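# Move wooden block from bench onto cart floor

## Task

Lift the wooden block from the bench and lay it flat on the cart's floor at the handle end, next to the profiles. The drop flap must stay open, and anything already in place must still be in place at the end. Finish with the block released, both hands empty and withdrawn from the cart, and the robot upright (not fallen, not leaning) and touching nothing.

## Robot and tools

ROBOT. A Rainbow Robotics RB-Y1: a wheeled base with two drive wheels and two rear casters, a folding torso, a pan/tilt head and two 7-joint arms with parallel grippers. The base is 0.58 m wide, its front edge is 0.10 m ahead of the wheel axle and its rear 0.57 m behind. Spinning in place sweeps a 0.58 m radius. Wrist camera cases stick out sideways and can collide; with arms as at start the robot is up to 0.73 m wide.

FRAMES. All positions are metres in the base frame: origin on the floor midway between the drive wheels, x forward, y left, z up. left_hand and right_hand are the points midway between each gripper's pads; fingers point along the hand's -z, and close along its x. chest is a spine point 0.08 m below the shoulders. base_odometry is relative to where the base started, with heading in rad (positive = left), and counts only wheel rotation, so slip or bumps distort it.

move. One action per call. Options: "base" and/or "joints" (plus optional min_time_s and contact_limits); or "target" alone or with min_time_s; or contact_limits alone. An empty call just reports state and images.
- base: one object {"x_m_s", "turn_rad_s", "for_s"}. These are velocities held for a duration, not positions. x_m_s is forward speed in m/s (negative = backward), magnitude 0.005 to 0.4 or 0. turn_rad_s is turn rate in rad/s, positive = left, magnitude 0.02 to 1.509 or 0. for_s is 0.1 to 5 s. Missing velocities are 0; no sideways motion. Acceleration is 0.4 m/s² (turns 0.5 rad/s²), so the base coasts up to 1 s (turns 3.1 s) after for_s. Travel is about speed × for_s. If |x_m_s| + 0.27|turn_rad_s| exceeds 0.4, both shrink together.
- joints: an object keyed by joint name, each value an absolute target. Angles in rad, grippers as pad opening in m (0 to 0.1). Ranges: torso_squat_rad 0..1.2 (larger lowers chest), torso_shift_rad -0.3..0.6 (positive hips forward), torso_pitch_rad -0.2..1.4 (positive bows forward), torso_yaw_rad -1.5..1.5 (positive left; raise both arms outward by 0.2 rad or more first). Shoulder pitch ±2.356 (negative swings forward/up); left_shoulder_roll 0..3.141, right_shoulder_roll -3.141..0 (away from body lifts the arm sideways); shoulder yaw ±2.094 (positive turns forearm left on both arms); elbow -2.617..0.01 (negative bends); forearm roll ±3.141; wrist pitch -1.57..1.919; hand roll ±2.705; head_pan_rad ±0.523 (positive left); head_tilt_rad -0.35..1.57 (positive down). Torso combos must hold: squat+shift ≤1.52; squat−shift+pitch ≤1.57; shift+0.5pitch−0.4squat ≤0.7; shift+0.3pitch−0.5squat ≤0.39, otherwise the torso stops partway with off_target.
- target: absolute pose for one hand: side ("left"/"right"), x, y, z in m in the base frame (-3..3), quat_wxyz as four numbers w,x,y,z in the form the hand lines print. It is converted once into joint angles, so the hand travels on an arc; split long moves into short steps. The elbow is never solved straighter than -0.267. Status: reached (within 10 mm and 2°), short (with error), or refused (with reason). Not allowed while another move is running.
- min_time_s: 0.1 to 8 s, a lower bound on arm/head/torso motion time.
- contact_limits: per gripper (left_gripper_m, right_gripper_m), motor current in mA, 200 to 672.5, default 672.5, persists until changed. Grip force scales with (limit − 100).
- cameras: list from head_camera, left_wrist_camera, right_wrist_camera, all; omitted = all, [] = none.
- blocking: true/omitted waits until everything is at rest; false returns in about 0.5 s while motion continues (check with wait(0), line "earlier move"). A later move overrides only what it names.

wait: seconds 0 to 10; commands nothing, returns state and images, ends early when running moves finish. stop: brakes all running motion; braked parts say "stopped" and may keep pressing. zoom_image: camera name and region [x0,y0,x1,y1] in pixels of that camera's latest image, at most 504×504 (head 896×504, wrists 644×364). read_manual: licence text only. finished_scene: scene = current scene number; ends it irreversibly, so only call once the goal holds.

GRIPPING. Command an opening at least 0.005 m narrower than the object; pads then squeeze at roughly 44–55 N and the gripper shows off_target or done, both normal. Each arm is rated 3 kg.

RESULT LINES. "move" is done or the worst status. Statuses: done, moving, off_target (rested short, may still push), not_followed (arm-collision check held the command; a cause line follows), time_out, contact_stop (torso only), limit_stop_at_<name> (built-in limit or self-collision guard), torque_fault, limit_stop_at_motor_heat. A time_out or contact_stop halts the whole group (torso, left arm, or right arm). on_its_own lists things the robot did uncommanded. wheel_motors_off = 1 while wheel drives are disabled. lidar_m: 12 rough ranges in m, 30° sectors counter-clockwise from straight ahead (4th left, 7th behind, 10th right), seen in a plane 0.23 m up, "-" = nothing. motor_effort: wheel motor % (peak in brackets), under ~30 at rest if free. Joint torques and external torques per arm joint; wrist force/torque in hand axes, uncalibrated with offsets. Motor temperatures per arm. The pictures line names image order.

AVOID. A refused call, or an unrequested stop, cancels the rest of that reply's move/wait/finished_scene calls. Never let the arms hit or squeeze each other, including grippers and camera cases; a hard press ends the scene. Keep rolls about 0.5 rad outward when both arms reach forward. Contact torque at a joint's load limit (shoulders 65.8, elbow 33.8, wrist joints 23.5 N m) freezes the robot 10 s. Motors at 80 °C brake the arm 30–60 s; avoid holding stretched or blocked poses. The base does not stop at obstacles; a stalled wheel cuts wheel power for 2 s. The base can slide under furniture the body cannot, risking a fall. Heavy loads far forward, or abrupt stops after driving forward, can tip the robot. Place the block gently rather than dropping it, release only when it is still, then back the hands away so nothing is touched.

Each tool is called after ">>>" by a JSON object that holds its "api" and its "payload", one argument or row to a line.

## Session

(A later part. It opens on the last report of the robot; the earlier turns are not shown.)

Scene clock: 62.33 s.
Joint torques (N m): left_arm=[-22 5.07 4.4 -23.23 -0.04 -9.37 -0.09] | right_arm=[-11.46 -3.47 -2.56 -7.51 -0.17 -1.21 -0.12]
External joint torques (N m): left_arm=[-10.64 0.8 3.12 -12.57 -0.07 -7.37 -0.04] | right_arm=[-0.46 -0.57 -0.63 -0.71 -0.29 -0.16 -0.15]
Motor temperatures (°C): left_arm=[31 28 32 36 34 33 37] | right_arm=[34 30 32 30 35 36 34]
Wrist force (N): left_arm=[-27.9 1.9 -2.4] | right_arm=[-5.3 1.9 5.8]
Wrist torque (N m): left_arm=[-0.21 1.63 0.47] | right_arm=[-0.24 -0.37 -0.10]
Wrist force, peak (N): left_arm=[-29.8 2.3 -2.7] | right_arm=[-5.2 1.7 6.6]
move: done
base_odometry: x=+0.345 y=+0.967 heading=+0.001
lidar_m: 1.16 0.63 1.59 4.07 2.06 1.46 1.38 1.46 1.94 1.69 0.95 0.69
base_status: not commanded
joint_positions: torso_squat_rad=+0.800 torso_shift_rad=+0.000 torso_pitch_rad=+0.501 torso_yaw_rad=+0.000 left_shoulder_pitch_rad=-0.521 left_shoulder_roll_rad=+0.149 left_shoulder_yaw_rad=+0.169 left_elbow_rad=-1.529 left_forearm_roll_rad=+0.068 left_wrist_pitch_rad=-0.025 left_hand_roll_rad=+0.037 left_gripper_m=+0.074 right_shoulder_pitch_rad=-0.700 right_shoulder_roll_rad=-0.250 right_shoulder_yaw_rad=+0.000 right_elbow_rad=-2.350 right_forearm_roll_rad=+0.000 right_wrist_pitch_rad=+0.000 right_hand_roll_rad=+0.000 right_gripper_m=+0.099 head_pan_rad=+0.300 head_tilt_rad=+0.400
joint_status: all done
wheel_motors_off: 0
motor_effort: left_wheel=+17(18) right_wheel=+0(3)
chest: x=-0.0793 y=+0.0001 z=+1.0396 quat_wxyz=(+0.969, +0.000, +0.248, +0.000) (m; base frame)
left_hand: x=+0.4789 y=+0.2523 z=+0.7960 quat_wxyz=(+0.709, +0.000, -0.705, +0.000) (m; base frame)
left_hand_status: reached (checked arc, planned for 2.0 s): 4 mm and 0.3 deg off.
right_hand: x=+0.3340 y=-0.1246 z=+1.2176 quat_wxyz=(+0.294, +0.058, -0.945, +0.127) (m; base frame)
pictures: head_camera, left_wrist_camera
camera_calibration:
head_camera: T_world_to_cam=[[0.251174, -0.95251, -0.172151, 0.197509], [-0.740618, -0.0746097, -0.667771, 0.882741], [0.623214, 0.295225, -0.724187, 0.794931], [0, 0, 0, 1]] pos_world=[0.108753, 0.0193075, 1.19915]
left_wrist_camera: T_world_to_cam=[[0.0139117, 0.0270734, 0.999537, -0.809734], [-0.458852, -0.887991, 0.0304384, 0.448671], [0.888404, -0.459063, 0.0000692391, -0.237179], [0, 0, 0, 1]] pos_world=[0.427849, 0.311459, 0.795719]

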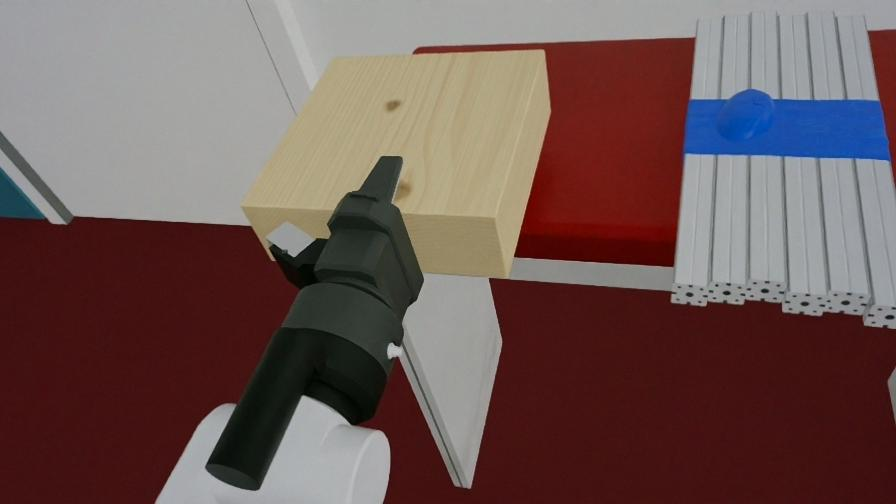

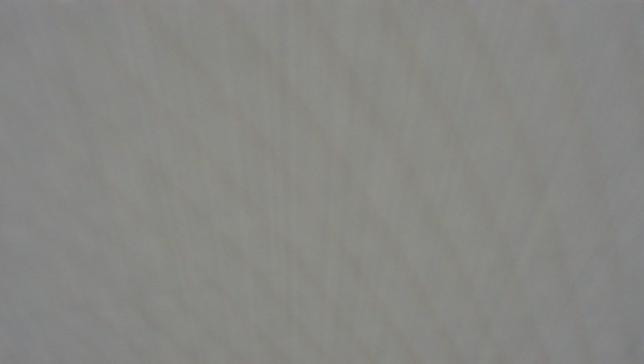

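>>> {"api": "move", "payload": {
  "target": {"side":"left","x":0.47,"y":0.252,"z":0.83,"quat_wxyz":[0.7071,0,-0.7071,0]},
  "cameras": []
}}

>>> {"api": "move", "payload": {
  "base": {"x_m_s":-0.25,"for_s":1.7},
  "cameras": []
}}

>>> {"api": "move", "payload": {
  "target": {"side":"left","x":0.38,"y":0.25,"z":0.85,"quat_wxyz":[0.866,0,-0.5,0]},
  "min_time_s": 2,
  "cameras": ["head_camera"]
}}

Scene clock: 66.93 s.
Joint torques (N m): left_arm=[-21.4 5.74 3.52 -22.23 -0.18 -9.56 -0.14] | right_arm=[-11.12 -3.58 -1.9 -7.43 -0.17 -1.12 -0.17]
External joint torques (N m): left_arm=[-10.75 1.73 2.19 -11.45 -0.2 -7.56 -0.09] | right_arm=[-0.12 -0.68 0.03 -0.63 -0.3 -0.07 -0.2]
Motor temperatures (°C): left_arm=[31 28 32 37 34 33 37] | right_arm=[34 30 32 30 35 36 34]
Wrist force (N): left_arm=[-27.6 2.5 -2.1] | right_arm=[-4.7 1.8 5.9]
Wrist torque (N m): left_arm=[-0.11 1.69 0.47] | right_arm=[-0.24 -0.28 -0.10]
Wrist force, peak (N): left_arm=[-37.1 2.7 -1.0] | right_arm=[-5.6 1.7 6.2]
move: done
base_odometry: x=+0.345 y=+0.967 heading=+0.001
lidar_m: 1.16 0.63 1.59 4.07 2.09 1.46 1.39 1.45 1.95 1.68 0.96 0.67
base_status: not commanded
joint_positions: torso_squat_rad=+0.800 torso_shift_rad=+0.000 torso_pitch_rad=+0.501 torso_yaw_rad=+0.000 left_shoulder_pitch_rad=-0.475 left_shoulder_roll_rad=+0.144 left_shoulder_yaw_rad=+0.168 left_elbow_rad=-1.700 left_forearm_roll_rad=+0.069 left_wrist_pitch_rad=+0.102 left_hand_roll_rad=+0.038 left_gripper_m=+0.074 right_shoulder_pitch_rad=-0.700 right_shoulder_roll_rad=-0.250 right_shoulder_yaw_rad=+0.000 right_elbow_rad=-2.350 right_forearm_roll_rad=+0.000 right_wrist_pitch_rad=+0.000 right_hand_roll_rad=+0.000 right_gripper_m=+0.099 head_pan_rad=+0.300 head_tilt_rad=+0.400
joint_status: all done
wheel_motors_off: 0
motor_effort: left_wheel=+18(18) right_wheel=-1(2)
chest: x=-0.0792 y=+0.0002 z=+1.0396 quat_wxyz=(+0.969, +0.000, +0.248, +0.000) (m; base frame)
left_hand: x=+0.4692 y=+0.2524 z=+0.8266 quat_wxyz=(+0.710, +0.000, -0.705, +0.000) (m; base frame)
left_hand_status: reached (checked arc, planned for 0.5 s): 4 mm and 0.4 deg off.
right_hand: x=+0.3341 y=-0.1246 z=+1.2175 quat_wxyz=(+0.294, +0.058, -0.945, +0.127) (m; base frame)
pictures: none
No camera images: "cameras" was empty.

Scene clock: 69.60 s.
Joint torques (N m): left_arm=[-21.83 5.39 3.67 -22.76 -0.11 -9.57 -0.27] | right_arm=[-11.21 -3.29 -2.27 -7.3 -0.14 -1.06 -0.18]
External joint torques (N m): left_arm=[-11.15 1.38 2.34 -11.97 -0.13 -7.57 -0.21] | right_arm=[-0.22 -0.38 -0.34 -0.5 -0.26 0 -0.21]
Motor temperatures (°C): left_arm=[31 28 32 37 34 34 37] | right_arm=[34 30 32 30 35 36 34]
Wrist force (N): left_arm=[-27.3 1.8 -2.2] | right_arm=[-4.6 1.8 5.8]
Wrist torque (N m): left_arm=[-0.27 1.69 0.48] | right_arm=[-0.23 -0.26 -0.06]
Wrist force, peak (N): left_arm=[-29.9 2.4 -4.0] | right_arm=[-5.4 1.7 6.3]
move: done
base_odometry: x=-0.080 y=+0.966 heading=+0.001
lidar_m: 1.34 1.01 2.19 4.35 1.43 1.01 0.97 1.02 1.34 3.40 1.20 1.06
base_status: done (sent for 1.7 of 1.7 s)
joint_positions: torso_squat_rad=+0.800 torso_shift_rad=+0.000 torso_pitch_rad=+0.501 torso_yaw_rad=+0.000 left_shoulder_pitch_rad=-0.474 left_shoulder_roll_rad=+0.144 left_shoulder_yaw_rad=+0.168 left_elbow_rad=-1.700 left_forearm_roll_rad=+0.069 left_wrist_pitch_rad=+0.102 left_hand_roll_rad=+0.038 left_gripper_m=+0.074 right_shoulder_pitch_rad=-0.700 right_shoulder_roll_rad=-0.250 right_shoulder_yaw_rad=+0.000 right_elbow_rad=-2.350 right_forearm_roll_rad=+0.000 right_wrist_pitch_rad=+0.000 right_hand_roll_rad=+0.000 right_gripper_m=+0.099 head_pan_rad=+0.300 head_tilt_rad=+0.400
joint_status: not commanded
wheel_motors_off: 0
motor_effort: left_wheel=-6(30) right_wheel=+10(35)
chest: x=-0.0792 y=+0.0002 z=+1.0396 quat_wxyz=(+0.969, +0.000, +0.248, +0.000) (m; base frame)
left_hand: x=+0.4691 y=+0.2524 z=+0.8266 quat_wxyz=(+0.710, +0.000, -0.705, +0.000) (m; base frame)
right_hand: x=+0.3340 y=-0.1246 z=+1.2176 quat_wxyz=(+0.294, +0.058, -0.945, +0.127) (m; base frame)
pictures: none
No camera images: "cameras" was empty.

Scene clock: 71.93 s.
Joint torques (N m): left_arm=[-16.89 5.64 4.17 -20.04 -0.62 -8.3 0] | right_arm=[-11.42 -3.93 -2.12 -7.38 -0.2 -1.14 -0.26]
External joint torques (N m): left_arm=[-8.98 1.85 2.32 -10.64 -0.49 -6.53 0.04] | right_arm=[-0.43 -1.02 -0.2 -0.58 -0.32 -0.08 -0.29]
Motor temperatures (°C): left_arm=[31 28 32 37 34 34 37] | right_arm=[34 30 32 30 35 36 34]
Wrist force (N): left_arm=[-23.2 2.0 -15.5] | right_arm=[-4.7 2.1 5.7]
Wrist torque (N m): left_arm=[-0.44 1.46 0.43] | right_arm=[-0.27 -0.27 -0.08]
Wrist force, peak (N): left_arm=[-26.0 2.4 -15.3] | right_arm=[-5.2 1.4 6.1]
move: done
base_odometry: x=-0.080 y=+0.966 heading=+0.001
lidar_m: 1.33 1.02 2.17 4.35 1.43 1.00 0.96 1.01 1.35 3.39 1.21 1.05
base_status: not commanded
joint_positions: torso_squat_rad=+0.800 torso_shift_rad=+0.000 torso_pitch_rad=+0.501 torso_yaw_rad=+0.000 left_shoulder_pitch_rad=-0.378 left_shoulder_roll_rad=+0.196 left_shoulder_yaw_rad=+0.168 left_elbow_rad=-2.335 left_forearm_roll_rad=+0.113 left_wrist_pitch_rad=+1.171 left_hand_roll_rad=+0.098 left_gripper_m=+0.074 right_shoulder_pitch_rad=-0.700 right_shoulder_roll_rad=-0.250 right_shoulder_yaw_rad=+0.000 right_elbow_rad=-2.350 right_forearm_roll_rad=+0.000 right_wrist_pitch_rad=+0.000 right_hand_roll_rad=+0.000 right_gripper_m=+0.099 head_pan_rad=+0.300 head_tilt_rad=+0.400
joint_status: all done
wheel_motors_off: 0
motor_effort: left_wheel=-8(8) right_wheel=+8(10)
chest: x=-0.0792 y=+0.0002 z=+1.0396 quat_wxyz=(+0.969, +0.000, +0.248, +0.000) (m; base frame)
left_hand: x=+0.3792 y=+0.2503 z=+0.8476 quat_wxyz=(+0.868, +0.000, -0.497, +0.001) (m; base frame)
left_hand_status: reached (checked arc, planned for 2.0 s): 3 mm and 0.4 deg off.
right_hand: x=+0.3340 y=-0.1245 z=+1.2176 quat_wxyz=(+0.294, +0.058, -0.945, +0.127) (m; base frame)
pictures: head_camera
camera_calibration:
head_camera: T_world_to_cam=[[0.25118, -0.95253, -0.172035, 0.19744], [-0.74069, -0.0747297, -0.667678, 0.882721], [0.623127, 0.295132, -0.7243, 0.794986], [0, 0, 0, 1]] pos_world=[0.108853, 0.0194074, 1.19915]

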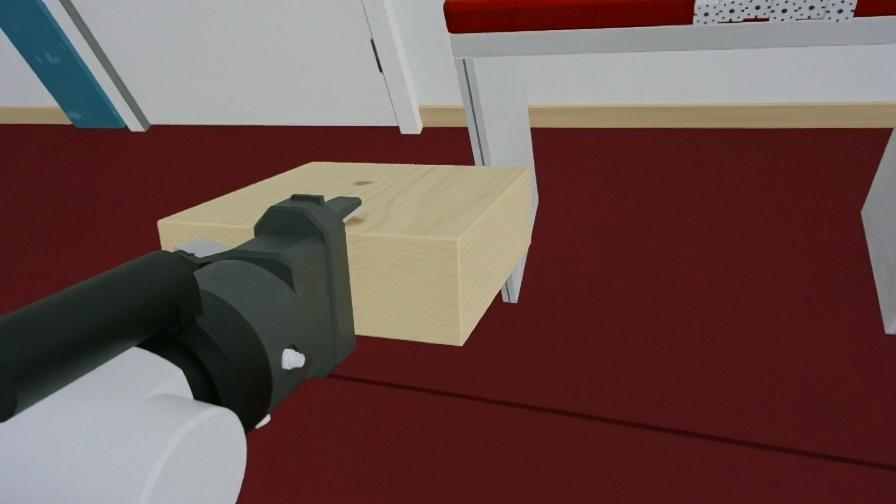

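>>> {"api": "move", "payload": {
  "base": {"turn_rad_s":-0.6,"for_s":2.62},
  "cameras": []
}}

>>> {"api": "move", "payload": {
  "base": {"x_m_s":0.35,"for_s":3.8},
  "cameras": ["head_camera"]
}}

>>> {"api": "move", "payload": {
  "base": {"turn_rad_s":0.6,"for_s":2.62},
  "joints": {"head_pan_rad":0,"head_tilt_rad":0.2},
  "cameras": ["head_camera","left_wrist_camera","right_wrist_camera"]
}}

Scene clock: 77.97 s.
Joint torques (N m): left_arm=[-16.76 5.46 4.25 -19.76 -0.88 -8.26 0] | right_arm=[-11.44 -3.37 -1.96 -7.48 -0.26 -1.15 -0.2]
External joint torques (N m): left_arm=[-8.85 1.67 2.39 -10.36 -0.74 -6.49 0.05] | right_arm=[-0.45 -0.46 -0.03 -0.68 -0.39 -0.1 -0.23]
Motor temperatures (°C): left_arm=[31 28 32 37 34 34 37] | right_arm=[34 30 32 30 35 36 34]
Wrist force (N): left_arm=[-23.2 2.2 -16.3] | right_arm=[-4.5 1.9 6.1]
Wrist torque (N m): left_arm=[-0.39 1.45 0.43] | right_arm=[-0.25 -0.26 -0.11]
Wrist force, peak (N): left_arm=[-24.8 2.1 -16.1] | right_arm=[-5.1 1.2 6.4]
move: done
base_odometry: x=-0.080 y=+0.966 heading=-1.579
lidar_m: 3.18 1.20 1.06 1.32 1.00 2.14 4.62 1.48 1.03 0.98 1.00 1.32
base_status: done (sent for 2.63 of 2.63 s)
joint_positions: torso_squat_rad=+0.800 torso_shift_rad=+0.000 torso_pitch_rad=+0.501 torso_yaw_rad=+0.000 left_shoulder_pitch_rad=-0.378 left_shoulder_roll_rad=+0.196 left_shoulder_yaw_rad=+0.168 left_elbow_rad=-2.335 left_forearm_roll_rad=+0.113 left_wrist_pitch_rad=+1.171 left_hand_roll_rad=+0.098 left_gripper_m=+0.074 right_shoulder_pitch_rad=-0.700 right_shoulder_roll_rad=-0.250 right_shoulder_yaw_rad=+0.000 right_elbow_rad=-2.350 right_forearm_roll_rad=+0.000 right_wrist_pitch_rad=+0.000 right_hand_roll_rad=+0.000 right_gripper_m=+0.099 head_pan_rad=+0.300 head_tilt_rad=+0.400
joint_status: not commanded
wheel_motors_off: 0
motor_effort: left_wheel=+15(46) right_wheel=-3(43)
chest: x=-0.0792 y=+0.0002 z=+1.0396 quat_wxyz=(+0.969, +0.000, +0.248, +0.000) (m; base frame)
left_hand: x=+0.3792 y=+0.2503 z=+0.8476 quat_wxyz=(+0.868, +0.000, -0.497, +0.000) (m; base frame)
right_hand: x=+0.3340 y=-0.1246 z=+1.2175 quat_wxyz=(+0.294, +0.058, -0.945, +0.127) (m; base frame)
pictures: none
No camera images: "cameras" was empty.

Scene clock: 83.00 s.
Joint torques (N m): left_arm=[-16.49 5.4 4.14 -19.68 -0.95 -8.2 -0.04] | right_arm=[-11.71 -3.49 -2.22 -7.69 -0.23 -1.13 -0.12]
External joint torques (N m): left_arm=[-8.57 1.61 2.29 -10.28 -0.81 -6.44 0.01] | right_arm=[-0.72 -0.58 -0.29 -0.89 -0.36 -0.08 -0.15]
Motor temperatures (°C): left_arm=[31 28 32 38 34 34 37] | right_arm=[34 30 32 30 35 36 34]
Wrist force (N): left_arm=[-24.0 2.8 -16.2] | right_arm=[-4.8 1.8 6.4]
Wrist torque (N m): left_arm=[-0.48 1.46 0.44] | right_arm=[-0.23 -0.29 -0.11]
Wrist force, peak (N): left_arm=[-25.9 1.2 -15.7] | right_arm=[-4.9 1.9 6.5]
move: done
base_odometry: x=-0.090 y=-0.364 heading=-1.578
lidar_m: 2.96 2.46 0.93 0.87 0.89 1.94 4.41 1.38 0.97 0.91 0.93 1.22
base_status: done (sent for 3.8 of 3.8 s)
joint_positions: torso_squat_rad=+0.800 torso_shift_rad=+0.000 torso_pitch_rad=+0.501 torso_yaw_rad=+0.000 left_shoulder_pitch_rad=-0.378 left_shoulder_roll_rad=+0.196 left_shoulder_yaw_rad=+0.168 left_elbow_rad=-2.335 left_forearm_roll_rad=+0.113 left_wrist_pitch_rad=+1.171 left_hand_roll_rad=+0.098 left_gripper_m=+0.074 right_shoulder_pitch_rad=-0.700 right_shoulder_roll_rad=-0.250 right_shoulder_yaw_rad=+0.000 right_elbow_rad=-2.350 right_forearm_roll_rad=+0.000 right_wrist_pitch_rad=+0.000 right_hand_roll_rad=+0.000 right_gripper_m=+0.099 head_pan_rad=+0.300 head_tilt_rad=+0.400
joint_status: not commanded
wheel_motors_off: 0
motor_effort: left_wheel=+8(48) right_wheel=-7(34)
chest: x=-0.0792 y=+0.0002 z=+1.0396 quat_wxyz=(+0.969, +0.000, +0.248, +0.000) (m; base frame)
left_hand: x=+0.3792 y=+0.2503 z=+0.8477 quat_wxyz=(+0.868, +0.000, -0.497, +0.000) (m; base frame)
right_hand: x=+0.3341 y=-0.1246 z=+1.2175 quat_wxyz=(+0.294, +0.058, -0.945, +0.127) (m; base frame)
pictures: head_camera
camera_calibration:
head_camera: T_world_to_cam=[[0.251153, -0.952531, -0.172069, 0.197483], [-0.740789, -0.0747311, -0.667568, 0.882601], [0.62302, 0.295128, -0.724393, 0.79511], [0, 0, 0, 1]] pos_world=[0.108853, 0.0194074, 1.19915]

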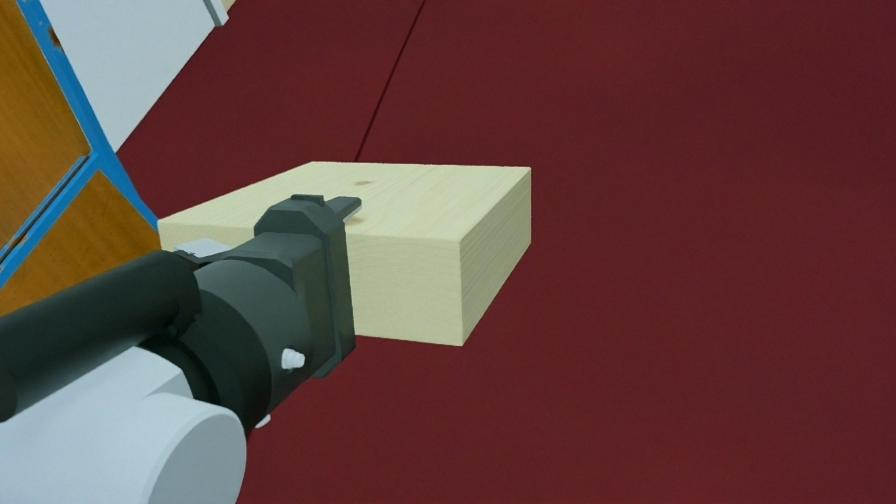

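Scene clock: 87.17 s.
Joint torques (N m): left_arm=[-16.72 5.29 4.09 -19.63 -0.74 -8.23 -0.07] | right_arm=[-11.45 -3.59 -2.22 -7.75 -0.18 -1.2 -0.23]
External joint torques (N m): left_arm=[-8.8 1.5 2.23 -10.24 -0.61 -6.46 -0.02] | right_arm=[-0.46 -0.68 -0.29 -0.96 -0.31 -0.15 -0.25]
Motor temperatures (°C): left_arm=[31 28 32 38 34 34 37] | right_arm=[34 30 32 30 35 36 34]
Wrist force (N): left_arm=[-22.8 1.4 -15.7] | right_arm=[-4.9 1.7 5.3]
Wrist torque (N m): left_arm=[-0.44 1.52 0.41] | right_arm=[-0.23 -0.31 -0.11]
Wrist force, peak (N): left_arm=[-24.0 1.1 -16.8] | right_arm=[-4.8 2.0 6.6]
move: done
base_odometry: x=-0.090 y=-0.364 heading=+0.001
lidar_m: 0.86 0.90 1.94 4.00 1.33 0.95 0.90 0.95 1.27 3.19 2.44 0.92
base_status: done (sent for 2.63 of 2.63 s)
joint_positions: torso_squat_rad=+0.800 torso_shift_rad=+0.000 torso_pitch_rad=+0.501 torso_yaw_rad=+0.000 left_shoulder_pitch_rad=-0.378 left_shoulder_roll_rad=+0.196 left_shoulder_yaw_rad=+0.168 left_elbow_rad=-2.335 left_forearm_roll_rad=+0.113 left_wrist_pitch_rad=+1.171 left_hand_roll_rad=+0.098 left_gripper_m=+0.074 right_shoulder_pitch_rad=-0.700 right_shoulder_roll_rad=-0.250 right_shoulder_yaw_rad=+0.000 right_elbow_rad=-2.350 right_forearm_roll_rad=+0.000 right_wrist_pitch_rad=+0.000 right_hand_roll_rad=+0.000 right_gripper_m=+0.099 head_pan_rad=+0.000 head_tilt_rad=+0.200
joint_status: all done
wheel_motors_off: 0
motor_effort: left_wheel=-1(38) right_wheel=+14(34)
chest: x=-0.0792 y=+0.0002 z=+1.0396 quat_wxyz=(+0.969, +0.000, +0.248, +0.000) (m; base frame)
left_hand: x=+0.3792 y=+0.2503 z=+0.8477 quat_wxyz=(+0.868, +0.000, -0.497, +0.000) (m; base frame)
right_hand: x=+0.3341 y=-0.1245 z=+1.2175 quat_wxyz=(+0.294, +0.058, -0.945, +0.127) (m; base frame)
pictures: head_camera, left_wrist_camera, right_wrist_camera
camera_calibration:
head_camera: T_world_to_cam=[[-0.00129304, -0.999511, -0.031241, 0.0369825], [-0.600356, 0.0257604, -0.799318, 1.03616], [0.799732, 0.0177222, -0.600096, 0.638984], [0, 0, 0, 1]] pos_world=[0.111094, -0.00105148, 1.21283]
left_wrist_camera: T_world_to_cam=[[0.512512, 0.0276429, 0.858235, -0.929315], [-0.381361, -0.888173, 0.256345, 0.178685], [0.769347, -0.458677, -0.444657, 0.272449], [0, 0, 0, 1]] pos_world=[0.334821, 0.309358, 0.872912]
right_wrist_camera: T_world_to_cam=[[0.838694, 0.0148515, -0.544401, 0.383241], [-0.402639, 0.690007, -0.601474, 0.979835], [0.366708, 0.72365, 0.584685, -0.672111], [0, 0, 0, 1]] pos_world=[0.319566, -0.195412, 1.19095]

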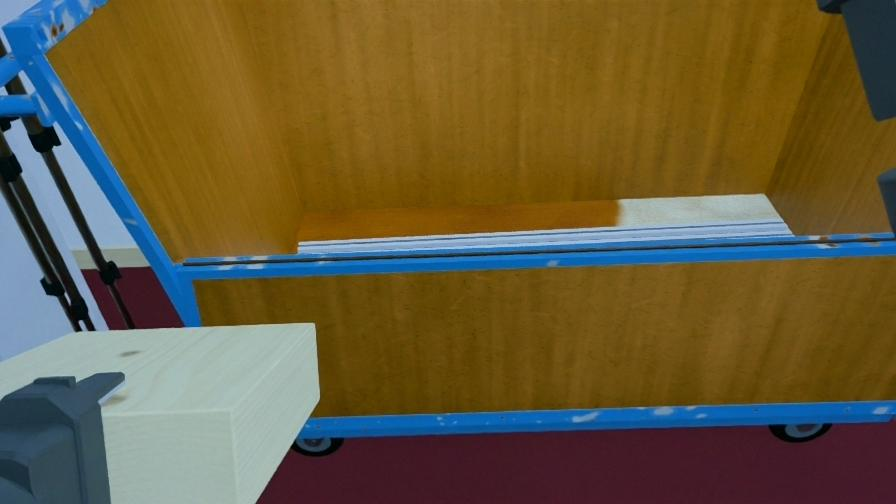

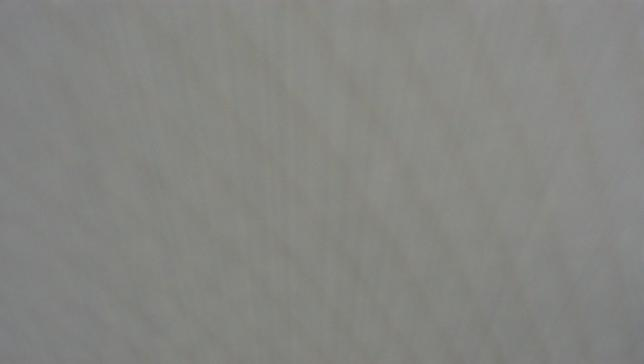

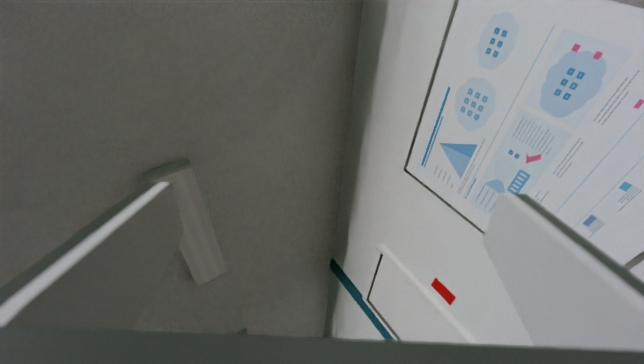

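>>> {"api": "move", "payload": {
  "target": {"side":"left","x":0.38,"y":0.20,"z":0.95,"quat_wxyz":[0.866,0,-0.5,0]},
  "min_time_s": 2,
  "cameras": []
}}

>>> {"api": "move", "payload": {
  "base": {"x_m_s":0.2,"for_s":2.5},
  "joints": {"head_pan_rad":0.1,"head_tilt_rad":0.35},
  "cameras": ["head_camera"]
}}

Scene clock: 94.53 s.
Joint torques (N m): left_arm=[-20.55 3 2.13 -15.27 -1.62 -7.93 -0.09] | right_arm=[-11.45 -3.9 -1.93 -7.64 -0.31 -1.16 -0.16]
External joint torques (N m): left_arm=[-9.47 0.07 0.96 -8.65 -1.34 -6.17 -0.04] | right_arm=[-0.46 -0.99 0 -0.84 -0.44 -0.11 -0.19]
Motor temperatures (°C): left_arm=[31 28 32 38 34 34 37] | right_arm=[34 30 32 30 35 36 34]
Wrist force (N): left_arm=[-22.7 1.8 -16.7] | right_arm=[-4.6 1.6 5.6]
Wrist torque (N m): left_arm=[-0.44 1.55 0.45] | right_arm=[-0.19 -0.28 -0.13]
Wrist force, peak (N): left_arm=[-24.7 2.4 -16.3] | right_arm=[-5.0 1.9 6.6]
move: done
base_odometry: x=-0.090 y=-0.364 heading=+0.001
lidar_m: 0.87 0.91 1.94 4.03 1.32 0.92 0.89 0.95 1.26 3.17 2.44 0.91
base_status: not commanded
joint_positions: torso_squat_rad=+0.800 torso_shift_rad=+0.000 torso_pitch_rad=+0.501 torso_yaw_rad=+0.000 left_shoulder_pitch_rad=-0.718 left_shoulder_roll_rad=+0.187 left_shoulder_yaw_rad=+0.089 left_elbow_rad=-2.506 left_forearm_roll_rad=-0.035 left_wrist_pitch_rad=+1.666 left_hand_roll_rad=+0.167 left_gripper_m=+0.074 right_shoulder_pitch_rad=-0.700 right_shoulder_roll_rad=-0.250 right_shoulder_yaw_rad=+0.000 right_elbow_rad=-2.350 right_forearm_roll_rad=+0.000 right_wrist_pitch_rad=+0.000 right_hand_roll_rad=+0.000 right_gripper_m=+0.099 head_pan_rad=+0.000 head_tilt_rad=+0.200
joint_status: all done
wheel_motors_off: 0
motor_effort: left_wheel=-1(1) right_wheel=+16(19)
chest: x=-0.0792 y=+0.0002 z=+1.0396 quat_wxyz=(+0.969, +0.000, +0.248, +0.000) (m; base frame)
left_hand: x=+0.3792 y=+0.2005 z=+0.9484 quat_wxyz=(+0.866, +0.000, -0.500, +0.000) (m; base frame)
left_hand_status: reached (checked arc, planned for 2.0 s): 2 mm and 0.1 deg off.
right_hand: x=+0.3341 y=-0.1245 z=+1.2175 quat_wxyz=(+0.294, +0.058, -0.945, +0.127) (m; base frame)
pictures: none
No camera images: "cameras" was empty.

Scene clock: 97.97 s.
Joint torques (N m): left_arm=[-19.93 3.42 1.78 -14.44 -1.53 -8.09 -0.07] | right_arm=[-11.03 -3.84 -2.24 -7.57 -0.07 -1.12 -0.14]
External joint torques (N m): left_arm=[-8.86 0.49 0.61 -7.83 -1.25 -6.33 -0.03] | right_arm=[-0.04 -0.93 -0.31 -0.77 -0.2 -0.07 -0.17]
Motor temperatures (°C): left_arm=[31 28 32 38 34 35 37] | right_arm=[34 30 32 31 35 36 34]
Wrist force (N): left_arm=[-23.4 1.0 -15.2] | right_arm=[-4.3 2.1 5.7]
Wrist torque (N m): left_arm=[-0.26 1.40 0.39] | right_arm=[-0.27 -0.28 -0.10]
Wrist force, peak (N): left_arm=[-24.5 2.4 -17.4] | right_arm=[-5.0 2.1 6.2]
move: done
base_odometry: x=+0.410 y=-0.363 heading=+0.001
lidar_m: 0.37 0.38 0.52 4.07 2.05 1.46 1.39 1.46 1.93 4.90 0.56 0.39
base_status: done (sent for 2.5 of 2.5 s)
joint_positions: torso_squat_rad=+0.800 torso_shift_rad=+0.000 torso_pitch_rad=+0.501 torso_yaw_rad=+0.000 left_shoulder_pitch_rad=-0.718 left_shoulder_roll_rad=+0.187 left_shoulder_yaw_rad=+0.089 left_elbow_rad=-2.506 left_forearm_roll_rad=-0.035 left_wrist_pitch_rad=+1.666 left_hand_roll_rad=+0.167 left_gripper_m=+0.074 right_shoulder_pitch_rad=-0.700 right_shoulder_roll_rad=-0.250 right_shoulder_yaw_rad=+0.000 right_elbow_rad=-2.350 right_forearm_roll_rad=+0.000 right_wrist_pitch_rad=+0.000 right_hand_roll_rad=+0.000 right_gripper_m=+0.099 head_pan_rad=+0.100 head_tilt_rad=+0.350
joint_status: all done
wheel_motors_off: 0
motor_effort: left_wheel=+4(33) right_wheel=-4(47)
chest: x=-0.0792 y=+0.0002 z=+1.0396 quat_wxyz=(+0.969, +0.000, +0.248, +0.000) (m; base frame)
left_hand: x=+0.3792 y=+0.2004 z=+0.9485 quat_wxyz=(+0.866, +0.000, -0.500, +0.000) (m; base frame)
right_hand: x=+0.3340 y=-0.1245 z=+1.2175 quat_wxyz=(+0.294, +0.058, -0.945, +0.127) (m; base frame)
pictures: head_camera
camera_calibration:
head_camera: T_world_to_cam=[[0.081446, -0.993578, -0.0785412, 0.0909187], [-0.714015, -0.00318556, -0.700124, 0.920801], [0.695377, 0.113102, -0.709689, 0.774875], [0, 0, 0, 1]] pos_world=[0.11123, 0.00562836, 1.20174]

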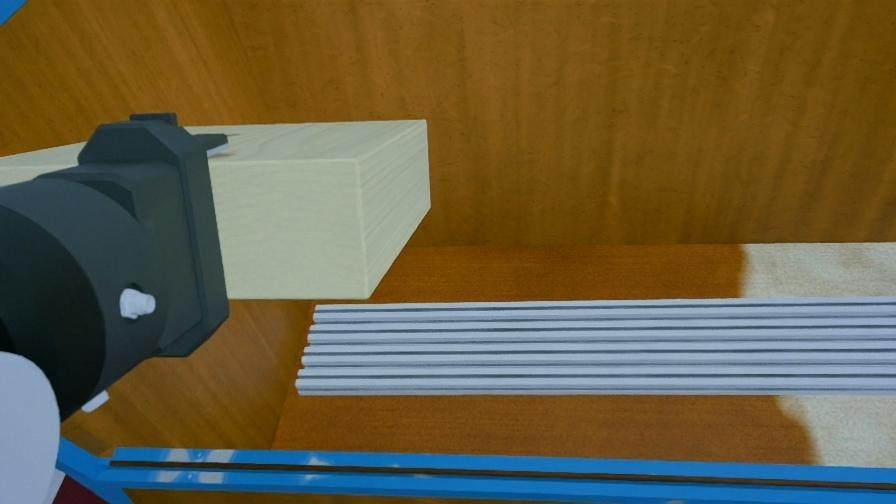

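>>> {"api": "move", "payload": {
  "base": {"x_m_s":-0.25,"for_s":2.0},
  "cameras": []
}}

>>> {"api": "move", "payload": {
  "target": {"side":"left","x":0.40,"y":0.24,"z":0.93,"quat_wxyz":[0.9659,0,-0.2588,0]},
  "min_time_s": 1.5,
  "cameras": []
}}

>>> {"api": "move", "payload": {
  "target": {"side":"left","x":0.40,"y":0.24,"z":0.93,"quat_wxyz":[0.924,0,0,0.383]},
  "min_time_s": 2,
  "cameras": []
}}

>>> {"api": "move", "payload": {
  "target": {"side":"left","x":0.40,"y":0.24,"z":0.93,"quat_wxyz":[0.7071,0,0,0.7071]},
  "min_time_s": 2,
  "cameras": ["head_camera"]
}}

Scene clock: 123.03 s.
Joint torques (N m): left_arm=[-20.34 3.38 2.26 -14.86 -1.55 -8.35 0.04] | right_arm=[-11.4 -3.68 -1.83 -7.48 -0.12 -0.96 -0.23]
External joint torques (N m): left_arm=[-9.26 0.45 1.09 -8.25 -1.27 -6.59 0.09] | right_arm=[-0.4 -0.77 0.1 -0.68 -0.25 0.1 -0.26]
Motor temperatures (°C): left_arm=[31 28 32 38 34 35 37] | right_arm=[34 30 32 31 35 36 34]
Wrist force (N): left_arm=[-23.8 1.8 -16.4] | right_arm=[-4.8 1.8 6.0]
Wrist torque (N m): left_arm=[-0.40 1.43 0.40] | right_arm=[-0.22 -0.27 -0.11]
Wrist force, peak (N): left_arm=[-24.0 1.9 -17.6] | right_arm=[-5.4 2.2 6.0]
move: done
base_odometry: x=-0.090 y=-0.364 heading=+0.002
lidar_m: 0.87 0.91 1.93 3.99 1.31 0.94 0.90 0.94 1.26 3.18 2.43 0.91
base_status: done (sent for 2 of 2 s)
joint_positions: torso_squat_rad=+0.800 torso_shift_rad=+0.000 torso_pitch_rad=+0.501 torso_yaw_rad=+0.000 left_shoulder_pitch_rad=-0.718 left_shoulder_roll_rad=+0.187 left_shoulder_yaw_rad=+0.089 left_elbow_rad=-2.506 left_forearm_roll_rad=-0.035 left_wrist_pitch_rad=+1.666 left_hand_roll_rad=+0.167 left_gripper_m=+0.074 right_shoulder_pitch_rad=-0.700 right_shoulder_roll_rad=-0.250 right_shoulder_yaw_rad=+0.000 right_elbow_rad=-2.350 right_forearm_roll_rad=+0.000 right_wrist_pitch_rad=+0.000 right_hand_roll_rad=+0.000 right_gripper_m=+0.099 head_pan_rad=+0.100 head_tilt_rad=+0.350
joint_status: not commanded
wheel_motors_off: 0
motor_effort: left_wheel=+11(34) right_wheel=-10(25)
chest: x=-0.0793 y=+0.0002 z=+1.0397 quat_wxyz=(+0.969, +0.000, +0.248, +0.000) (m; base frame)
left_hand: x=+0.3791 y=+0.2004 z=+0.9486 quat_wxyz=(+0.866, +0.000, -0.500, +0.000) (m; base frame)
right_hand: x=+0.3339 y=-0.1245 z=+1.2176 quat_wxyz=(+0.294, +0.058, -0.945, +0.127) (m; base frame)
pictures: none
No camera images: "cameras" was empty.

Scene clock: 124.87 s.
Joint torques (N m): left_arm=[-24.34 11.35 13.82 -8.26 -2.79 -3.9 -0.11] | right_arm=[-11.46 -3.52 -2.23 -7.29 -0.1 -1.19 -0.25]
External joint torques (N m): left_arm=[-8.77 1.13 6.32 -4.17 -2.21 -3.07 -0.08] | right_arm=[-0.46 -0.62 -0.3 -0.49 -0.23 -0.13 -0.28]
Motor temperatures (°C): left_arm=[31 28 32 38 34 35 37] | right_arm=[34 30 32 31 35 36 34]
Wrist force (N): left_arm=[-13.5 1.3 -26.0] | right_arm=[-4.7 1.7 5.9]
Wrist torque (N m): left_arm=[-0.57 0.81 0.26] | right_arm=[-0.23 -0.28 -0.13]
Wrist force, peak (N): left_arm=[-16.0 3.2 -26.4] | right_arm=[-4.9 2.1 6.4]
move: done
base_odometry: x=-0.090 y=-0.364 heading=+0.002
lidar_m: 0.86 0.90 1.93 4.00 1.31 0.94 0.89 0.95 1.25 3.19 2.42 0.92
base_status: not commanded
joint_positions: torso_squat_rad=+0.800 torso_shift_rad=+0.000 torso_pitch_rad=+0.501 torso_yaw_rad=+0.000 left_shoulder_pitch_rad=-1.060 left_shoulder_roll_rad=+0.870 left_shoulder_yaw_rad=-0.054 left_elbow_rad=-2.063 left_forearm_roll_rad=+0.754 left_wrist_pitch_rad=+1.920 left_hand_roll_rad=+0.674 left_gripper_m=+0.074 right_shoulder_pitch_rad=-0.700 right_shoulder_roll_rad=-0.250 right_shoulder_yaw_rad=+0.000 right_elbow_rad=-2.350 right_forearm_roll_rad=+0.000 right_wrist_pitch_rad=+0.000 right_hand_roll_rad=+0.000 right_gripper_m=+0.099 head_pan_rad=+0.100 head_tilt_rad=+0.350
joint_status: all done
wheel_motors_off: 0
motor_effort: left_wheel=+9(12) right_wheel=-6(11)
chest: x=-0.0793 y=+0.0002 z=+1.0396 quat_wxyz=(+0.969, +0.000, +0.248, +0.000) (m; base frame)
left_hand: x=+0.3993 y=+0.2403 z=+0.9283 quat_wxyz=(+0.966, +0.000, -0.257, +0.000) (m; base frame)
left_hand_status: reached (checked arc, planned for 1.5 s): 2 mm and 0.2 deg off.
right_hand: x=+0.3340 y=-0.1246 z=+1.2176 quat_wxyz=(+0.294, +0.058, -0.945, +0.127) (m; base frame)
pictures: none
No camera images: "cameras" was empty.

Scene clock: 127.20 s.
Joint torques (N m): left_arm=[-27.51 11.96 15.06 -2.6 0.2 -0.2 0.2] | right_arm=[-11.44 -3.98 -1.55 -7.27 -0.29 -1.19 -0.24]
External joint torques (N m): left_arm=[-7.52 1.75 5.8 -0.37 0.15 -0.16 0.2] | right_arm=[-0.45 -1.07 0.38 -0.47 -0.42 -0.14 -0.26]
Motor temperatures (°C): left_arm=[32 28 32 38 34 35 37] | right_arm=[34 30 32 31 35 36 34]
Wrist force (N): left_arm=[2.0 0.7 -29.2] | right_arm=[-4.9 1.9 6.0]
Wrist torque (N m): left_arm=[-0.51 0.29 0.11] | right_arm=[-0.27 -0.33 -0.07]
Wrist force, peak (N): left_arm=[-0.9 2.1 -31.0] | right_arm=[-4.9 1.8 6.4]
move: done
base_odometry: x=-0.090 y=-0.364 heading=+0.002
lidar_m: 0.87 0.90 1.94 4.00 1.32 0.95 0.90 0.95 1.25 3.19 2.43 0.92
base_status: not commanded
joint_positions: torso_squat_rad=+0.800 torso_shift_rad=+0.000 torso_pitch_rad=+0.501 torso_yaw_rad=+0.000 left_shoulder_pitch_rad=-1.586 left_shoulder_roll_rad=+1.071 left_shoulder_yaw_rad=-0.620 left_elbow_rad=-1.421 left_forearm_roll_rad=+1.350 left_wrist_pitch_rad=+1.919 left_hand_roll_rad=+1.465 left_gripper_m=+0.074 right_shoulder_pitch_rad=-0.700 right_shoulder_roll_rad=-0.250 right_shoulder_yaw_rad=+0.000 right_elbow_rad=-2.350 right_forearm_roll_rad=+0.000 right_wrist_pitch_rad=+0.000 right_hand_roll_rad=+0.000 right_gripper_m=+0.099 head_pan_rad=+0.100 head_tilt_rad=+0.350
joint_status: all done
wheel_motors_off: 0
motor_effort: left_wheel=+9(10) right_wheel=-11(12)
chest: x=-0.0793 y=+0.0002 z=+1.0396 quat_wxyz=(+0.969, +0.000, +0.248, +0.000) (m; base frame)
left_hand: x=+0.3995 y=+0.2402 z=+0.9288 quat_wxyz=(+0.924, +0.001, +0.001, +0.383) (m; base frame)
left_hand_status: reached (checked arc, planned for 2.0 s): 1 mm and 0.1 deg off.
right_hand: x=+0.3340 y=-0.1246 z=+1.2176 quat_wxyz=(+0.294, +0.058, -0.945, +0.127) (m; base frame)
pictures: none
No camera images: "cameras" was empty.

Scene clock: 129.53 s.
Joint torques (N m): left_arm=[-27.46 11.94 15.29 -2.39 0.42 -0.1 0.27] | right_arm=[-11.23 -3.21 -1.98 -7.47 -0.15 -1.17 -0.11]
External joint torques (N m): left_arm=[-7.46 1.77 6.02 -0.18 0.33 -0.06 0.27] | right_arm=[-0.24 -0.31 -0.05 -0.67 -0.28 -0.12 -0.13]
Motor temperatures (°C): left_arm=[32 28 32 38 34 34 37] | right_arm=[34 30 32 31 35 36 34]
Wrist force (N): left_arm=[1.8 0.5 -29.2] | right_arm=[-4.7 1.7 5.9]
Wrist torque (N m): left_arm=[-0.52 0.27 0.06] | right_arm=[-0.20 -0.26 -0.11]
Wrist force, peak (N): left_arm=[1.3 0.8 -30.3] | right_arm=[-5.1 2.0 6.4]
move: done
base_odometry: x=-0.090 y=-0.364 heading=+0.002
lidar_m: 0.87 0.90 1.93 4.00 1.32 0.94 0.90 0.95 1.27 3.19 2.43 0.91
base_status: not commanded
joint_positions: torso_squat_rad=+0.800 torso_shift_rad=+0.000 torso_pitch_rad=+0.501 torso_yaw_rad=+0.000 left_shoulder_pitch_rad=-1.588 left_shoulder_roll_rad=+1.071 left_shoulder_yaw_rad=-0.623 left_elbow_rad=-1.418 left_forearm_roll_rad=+1.352 left_wrist_pitch_rad=+1.918 left_hand_roll_rad=+2.248 left_gripper_m=+0.074 right_shoulder_pitch_rad=-0.700 right_shoulder_roll_rad=-0.250 right_shoulder_yaw_rad=+0.000 right_elbow_rad=-2.350 right_forearm_roll_rad=+0.000 right_wrist_pitch_rad=+0.000 right_hand_roll_rad=+0.000 right_gripper_m=+0.099 head_pan_rad=+0.100 head_tilt_rad=+0.350
joint_status: all done
wheel_motors_off: 0
motor_effort: left_wheel=+9(10) right_wheel=-8(12)
chest: x=-0.0793 y=+0.0002 z=+1.0396 quat_wxyz=(+0.969, +0.000, +0.248, +0.000) (m; base frame)
left_hand: x=+0.3995 y=+0.2401 z=+0.9288 quat_wxyz=(+0.707, +0.001, +0.001, +0.707) (m; base frame)
left_hand_status: reached (checked arc, planned for 2.0 s): 1 mm and 0.2 deg off.
right_hand: x=+0.3340 y=-0.1246 z=+1.2176 quat_wxyz=(+0.294, +0.058, -0.945, +0.127) (m; base frame)
pictures: head_camera
camera_calibration:
head_camera: T_world_to_cam=[[0.0813856, -0.993579, -0.0785983, 0.0909944], [-0.713924, -0.00308711, -0.700216, 0.920902], [0.695478, 0.113101, -0.709591, 0.774746], [0, 0, 0, 1]] pos_world=[0.11123, 0.00562865, 1.20174]

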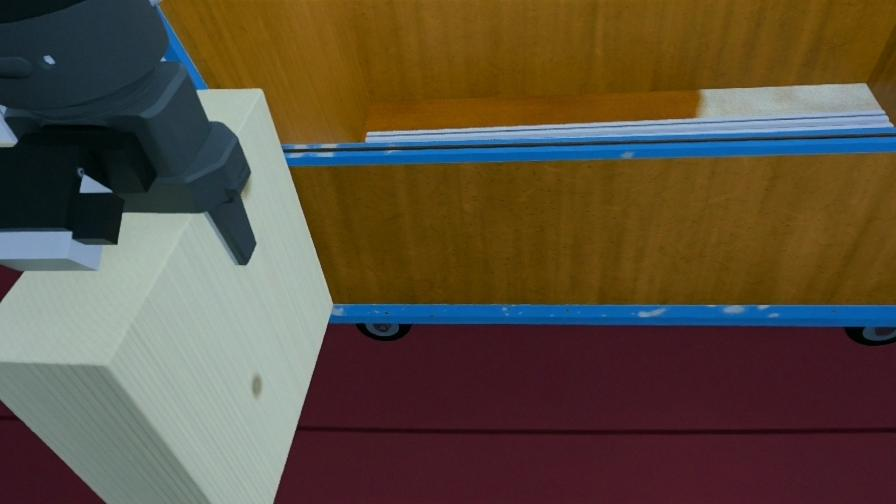

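>>> {"api": "move", "payload": {
  "target": {"side":"left","x":0.40,"y":0.24,"z":0.975,"quat_wxyz":[0.7071,0,0,0.7071]},
  "cameras": []
}}

>>> {"api": "move", "payload": {
  "base": {"turn_rad_s":-0.4,"for_s":1.0},
  "cameras": []
}}

>>> {"api": "move", "payload": {
  "base": {"x_m_s":0.2,"for_s":2.0},
  "cameras": []
}}

>>> {"api": "move", "payload": {
  "base": {"turn_rad_s":0.4,"for_s":1.0},
  "cameras": ["head_camera"]
}}

Scene clock: 133.10 s.
Joint torques (N m): left_arm=[-26.16 10.99 15.29 -0.94 0.22 0.02 0.07] | right_arm=[-11.3 -3.54 -1.76 -7.48 -0.17 -1.15 -0.24]
External joint torques (N m): left_arm=[-6.15 1.89 5.95 0.12 0.13 0.07 0.07] | right_arm=[-0.3 -0.63 0.17 -0.68 -0.3 -0.1 -0.27]
Motor temperatures (°C): left_arm=[32 28 32 37 34 34 37] | right_arm=[34 30 32 31 35 36 34]
Wrist force (N): left_arm=[1.0 1.2 -29.0] | right_arm=[-4.6 1.6 5.5]
Wrist torque (N m): left_arm=[-0.63 0.12 0.06] | right_arm=[-0.22 -0.25 -0.10]
Wrist force, peak (N): left_arm=[2.9 1.1 -33.5] | right_arm=[-5.3 2.0 6.3]
move: done
base_odometry: x=-0.090 y=-0.364 heading=+0.002
lidar_m: 0.86 0.89 1.94 3.99 1.32 0.95 0.90 0.94 1.26 3.20 2.42 0.91
base_status: not commanded
joint_positions: torso_squat_rad=+0.800 torso_shift_rad=+0.000 torso_pitch_rad=+0.501 torso_yaw_rad=+0.000 left_shoulder_pitch_rad=-1.765 left_shoulder_roll_rad=+1.142 left_shoulder_yaw_rad=-0.765 left_elbow_rad=-1.374 left_forearm_roll_rad=+1.492 left_wrist_pitch_rad=+1.919 left_hand_roll_rad=+2.258 left_gripper_m=+0.074 right_shoulder_pitch_rad=-0.700 right_shoulder_roll_rad=-0.250 right_shoulder_yaw_rad=+0.000 right_elbow_rad=-2.350 right_forearm_roll_rad=+0.000 right_wrist_pitch_rad=+0.000 right_hand_roll_rad=+0.000 right_gripper_m=+0.099 head_pan_rad=+0.100 head_tilt_rad=+0.350
joint_status: all done
wheel_motors_off: 0
motor_effort: left_wheel=+8(11) right_wheel=-10(11)
chest: x=-0.0793 y=+0.0002 z=+1.0397 quat_wxyz=(+0.969, +0.000, +0.248, +0.000) (m; base frame)
left_hand: x=+0.3997 y=+0.2405 z=+0.9740 quat_wxyz=(+0.707, -0.001, +0.000, +0.708) (m; base frame)
left_hand_status: reached (checked arc, planned for 0.5 s): 1 mm and 0.1 deg off.
right_hand: x=+0.3339 y=-0.1246 z=+1.2176 quat_wxyz=(+0.294, +0.058, -0.945, +0.127) (m; base frame)
pictures: none
No camera images: "cameras" was empty.

Scene clock: 135.27 s.
Joint torques (N m): left_arm=[-26.95 10.34 15.61 -0.97 0.23 -0.08 0.09] | right_arm=[-11.48 -3.63 -2.2 -7.55 -0.06 -1.14 -0.32]
External joint torques (N m): left_arm=[-6.93 1.23 6.27 0.09 0.14 -0.03 0.09] | right_arm=[-0.48 -0.72 -0.27 -0.75 -0.19 -0.09 -0.34]
Motor temperatures (°C): left_arm=[32 28 32 37 34 34 37] | right_arm=[34 30 32 31 35 36 34]
Wrist force (N): left_arm=[1.5 1.1 -29.3] | right_arm=[-4.8 2.2 5.5]
Wrist torque (N m): left_arm=[-0.51 0.21 0.10] | right_arm=[-0.30 -0.30 -0.12]
Wrist force, peak (N): left_arm=[2.1 1.1 -30.0] | right_arm=[-5.2 2.6 6.3]
move: done
base_odometry: x=-0.090 y=-0.364 heading=-0.397
lidar_m: 0.89 0.87 0.93 1.93 2.64 1.17 0.93 0.91 0.98 1.44 4.88 1.14
base_status: done (sent for 1 of 1 s)
joint_positions: torso_squat_rad=+0.800 torso_shift_rad=+0.000 torso_pitch_rad=+0.501 torso_yaw_rad=+0.000 left_shoulder_pitch_rad=-1.764 left_shoulder_roll_rad=+1.142 left_shoulder_yaw_rad=-0.765 left_elbow_rad=-1.374 left_forearm_roll_rad=+1.492 left_wrist_pitch_rad=+1.919 left_hand_roll_rad=+2.258 left_gripper_m=+0.074 right_shoulder_pitch_rad=-0.700 right_shoulder_roll_rad=-0.250 right_shoulder_yaw_rad=+0.000 right_elbow_rad=-2.350 right_forearm_roll_rad=+0.000 right_wrist_pitch_rad=+0.000 right_hand_roll_rad=+0.000 right_gripper_m=+0.099 head_pan_rad=+0.100 head_tilt_rad=+0.350
joint_status: not commanded
wheel_motors_off: 0
motor_effort: left_wheel=+18(39) right_wheel=-3(27)
chest: x=-0.0793 y=+0.0002 z=+1.0397 quat_wxyz=(+0.969, +0.000, +0.248, +0.000) (m; base frame)
left_hand: x=+0.3997 y=+0.2405 z=+0.9739 quat_wxyz=(+0.707, -0.001, +0.000, +0.708) (m; base frame)
right_hand: x=+0.3339 y=-0.1246 z=+1.2176 quat_wxyz=(+0.294, +0.058, -0.945, +0.127) (m; base frame)
pictures: none
No camera images: "cameras" was empty.

Scene clock: 138.13 s.
Joint torques (N m): left_arm=[-26.93 10.24 15.96 -1.08 0.37 0.03 0.18] | right_arm=[-11.28 -3.93 -2.05 -7.67 -0.12 -1.13 -0.18]
External joint torques (N m): left_arm=[-6.92 1.13 6.61 -0.01 0.28 0.07 0.18] | right_arm=[-0.29 -1.03 -0.13 -0.87 -0.25 -0.08 -0.21]
Motor temperatures (°C): left_arm=[32 28 32 37 34 34 37] | right_arm=[34 30 32 31 35 36 34]
Wrist force (N): left_arm=[1.4 -0.2 -29.1] | right_arm=[-4.9 1.3 5.9]
Wrist torque (N m): left_arm=[-0.50 0.16 0.06] | right_arm=[-0.17 -0.31 -0.14]
Wrist force, peak (N): left_arm=[1.0 0.2 -30.8] | right_arm=[-5.6 2.2 6.6]
move: done
base_odometry: x=+0.279 y=-0.519 heading=-0.397
lidar_m: 0.52 0.50 0.54 1.15 3.68 1.64 1.30 1.27 1.37 2.00 3.84 0.67
base_status: done (sent for 2 of 2 s)
joint_positions: torso_squat_rad=+0.800 torso_shift_rad=+0.000 torso_pitch_rad=+0.501 torso_yaw_rad=+0.000 left_shoulder_pitch_rad=-1.764 left_shoulder_roll_rad=+1.142 left_shoulder_yaw_rad=-0.765 left_elbow_rad=-1.374 left_forearm_roll_rad=+1.492 left_wrist_pitch_rad=+1.919 left_hand_roll_rad=+2.258 left_gripper_m=+0.074 right_shoulder_pitch_rad=-0.700 right_shoulder_roll_rad=-0.250 right_shoulder_yaw_rad=+0.000 right_elbow_rad=-2.350 right_forearm_roll_rad=+0.000 right_wrist_pitch_rad=+0.000 right_hand_roll_rad=+0.000 right_gripper_m=+0.099 head_pan_rad=+0.100 head_tilt_rad=+0.350
joint_status: not commanded
wheel_motors_off: 0
motor_effort: left_wheel=-2(46) right_wheel=+4(31)
chest: x=-0.0793 y=+0.0002 z=+1.0397 quat_wxyz=(+0.969, +0.000, +0.248, +0.000) (m; base frame)
left_hand: x=+0.3997 y=+0.2405 z=+0.9739 quat_wxyz=(+0.707, -0.001, +0.000, +0.708) (m; base frame)
right_hand: x=+0.3340 y=-0.1246 z=+1.2176 quat_wxyz=(+0.294, +0.058, -0.945, +0.127) (m; base frame)
pictures: none
No camera images: "cameras" was empty.

Scene clock: 140.30 s.
Joint torques (N m): left_arm=[-26.79 10.34 16.08 -1.09 0.22 0.03 0.08] | right_arm=[-11.61 -3.77 -1.82 -7.54 -0.21 -1.12 -0.24]
External joint torques (N m): left_arm=[-6.78 1.23 6.73 -0.03 0.13 0.08 0.08] | right_arm=[-0.61 -0.86 0.11 -0.74 -0.34 -0.06 -0.27]
Motor temperatures (°C): left_arm=[32 28 32 37 34 34 37] | right_arm=[34 30 32 31 35 36 34]
Wrist force (N): left_arm=[1.3 1.0 -28.7] | right_arm=[-4.3 1.5 5.7]
Wrist torque (N m): left_arm=[-0.52 0.25 0.05] | right_arm=[-0.21 -0.25 -0.09]
Wrist force, peak (N): left_arm=[1.7 1.4 -30.1] | right_arm=[-5.0 1.9 6.3]
move: done
base_odometry: x=+0.278 y=-0.519 heading=+0.002
lidar_m: 0.50 0.52 0.72 4.59 1.86 1.33 1.25 1.31 1.77 4.44 0.75 0.52
base_status: done (sent for 1 of 1 s)
joint_positions: torso_squat_rad=+0.800 torso_shift_rad=+0.000 torso_pitch_rad=+0.501 torso_yaw_rad=+0.000 left_shoulder_pitch_rad=-1.764 left_shoulder_roll_rad=+1.142 left_shoulder_yaw_rad=-0.765 left_elbow_rad=-1.374 left_forearm_roll_rad=+1.492 left_wrist_pitch_rad=+1.919 left_hand_roll_rad=+2.258 left_gripper_m=+0.074 right_shoulder_pitch_rad=-0.700 right_shoulder_roll_rad=-0.250 right_shoulder_yaw_rad=+0.000 right_elbow_rad=-2.350 right_forearm_roll_rad=+0.000 right_wrist_pitch_rad=+0.000 right_hand_roll_rad=+0.000 right_gripper_m=+0.099 head_pan_rad=+0.100 head_tilt_rad=+0.350
joint_status: not commanded
wheel_motors_off: 0
motor_effort: left_wheel=-2(36) right_wheel=+17(25)
chest: x=-0.0793 y=+0.0002 z=+1.0397 quat_wxyz=(+0.969, +0.000, +0.248, +0.000) (m; base frame)
left_hand: x=+0.3997 y=+0.2405 z=+0.9738 quat_wxyz=(+0.707, -0.001, +0.000, +0.708) (m; base frame)
right_hand: x=+0.3340 y=-0.1246 z=+1.2176 quat_wxyz=(+0.294, +0.058, -0.945, +0.127) (m; base frame)
pictures: head_camera
camera_calibration:
head_camera: T_world_to_cam=[[0.0813856, -0.993579, -0.0785983, 0.0910025], [-0.713924, -0.00308711, -0.700216, 0.920831], [0.695478, 0.113101, -0.709591, 0.774815], [0, 0, 0, 1]] pos_world=[0.11113, 0.00562865, 1.20174]

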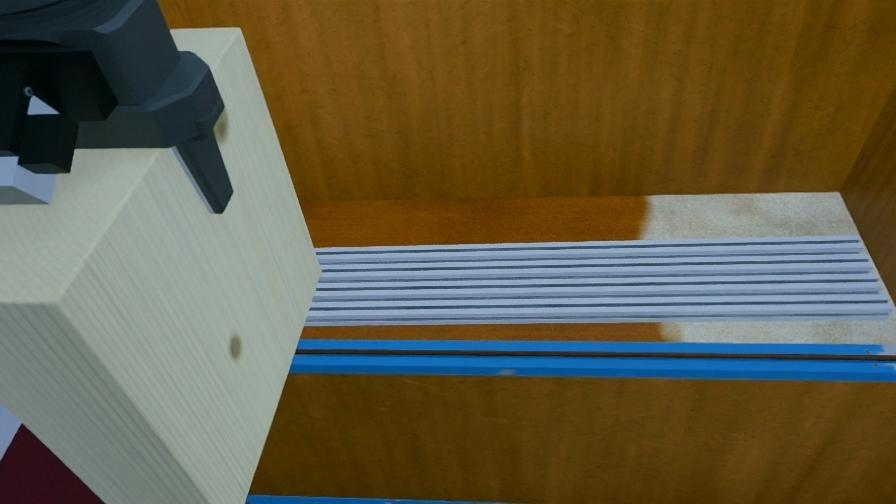

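>>> {"api": "move", "payload": {
  "base": {"x_m_s":0.15,"for_s":1.6},
  "joints": {"head_tilt_rad":0.6,"head_pan_rad":0.3},
  "cameras": ["head_camera","right_wrist_camera"]
}}

Scene clock: 143.40 s.
Joint torques (N m): left_arm=[-26.94 10.29 16.11 -1.31 0.25 0.04 0.16] | right_arm=[-11.24 -3.18 -1.91 -7.64 -0.2 -1.19 -0.15]
External joint torques (N m): left_arm=[-6.92 1.18 6.76 -0.25 0.16 0.09 0.16] | right_arm=[-0.25 -0.27 0.02 -0.84 -0.33 -0.13 -0.18]
Motor temperatures (°C): left_arm=[32 28 32 37 34 34 37] | right_arm=[34 30 32 31 35 36 34]
Wrist force (N): left_arm=[1.6 0.8 -29.2] | right_arm=[-4.7 1.9 6.0]
Wrist torque (N m): left_arm=[-0.50 0.27 0.06] | right_arm=[-0.27 -0.28 -0.11]
Wrist force, peak (N): left_arm=[1.1 2.5 -31.1] | right_arm=[-4.9 1.9 6.4]
move: done
base_odometry: x=+0.518 y=-0.518 heading=+0.002
lidar_m: 0.24 0.27 0.39 1.85 2.19 1.57 1.50 1.55 2.09 4.68 0.39 0.28
base_status: done (sent for 1.6 of 1.6 s)
joint_positions: torso_squat_rad=+0.800 torso_shift_rad=+0.000 torso_pitch_rad=+0.501 torso_yaw_rad=+0.000 left_shoulder_pitch_rad=-1.764 left_shoulder_roll_rad=+1.142 left_shoulder_yaw_rad=-0.765 left_elbow_rad=-1.374 left_forearm_roll_rad=+1.492 left_wrist_pitch_rad=+1.919 left_hand_roll_rad=+2.258 left_gripper_m=+0.074 right_shoulder_pitch_rad=-0.700 right_shoulder_roll_rad=-0.250 right_shoulder_yaw_rad=+0.000 right_elbow_rad=-2.350 right_forearm_roll_rad=+0.000 right_wrist_pitch_rad=+0.000 right_hand_roll_rad=+0.000 right_gripper_m=+0.099 head_pan_rad=+0.300 head_tilt_rad=+0.600
joint_status: all done
wheel_motors_off: 0
motor_effort: left_wheel=+2(33) right_wheel=-3(46)
chest: x=-0.0792 y=+0.0002 z=+1.0396 quat_wxyz=(+0.969, +0.000, +0.248, +0.000) (m; base frame)
left_hand: x=+0.3998 y=+0.2405 z=+0.9738 quat_wxyz=(+0.707, -0.001, +0.000, +0.708) (m; base frame)
right_hand: x=+0.3340 y=-0.1246 z=+1.2176 quat_wxyz=(+0.294, +0.058, -0.945, +0.127) (m; base frame)
pictures: head_camera, right_wrist_camera
camera_calibration:
head_camera: T_world_to_cam=[[0.24546, -0.954375, -0.170052, 0.195205], [-0.850657, -0.127926, -0.509919, 0.696627], [0.4649, 0.269821, -0.843247, 0.943972], [0, 0, 0, 1]] pos_world=[0.105823, 0.0207123, 1.18442]
right_wrist_camera: T_world_to_cam=[[0.838778, 0.0148923, -0.544269, 0.383151], [-0.40256, 0.690023, -0.601509, 0.979883], [0.366601, 0.723634, 0.584772, -0.672074], [0, 0, 0, 1]] pos_world=[0.319466, -0.195512, 1.19096]

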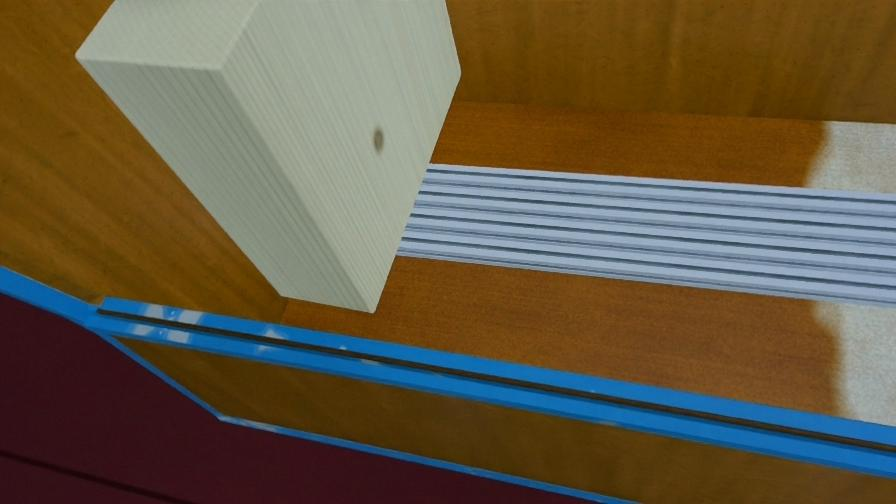

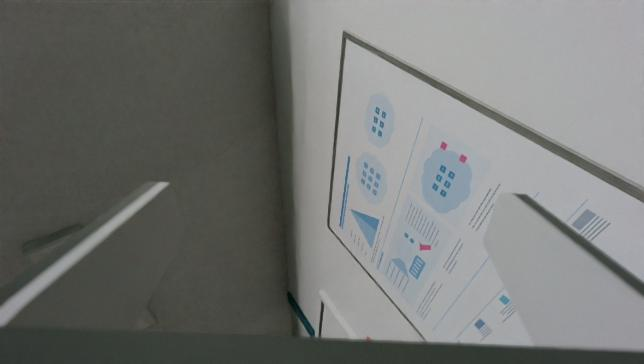

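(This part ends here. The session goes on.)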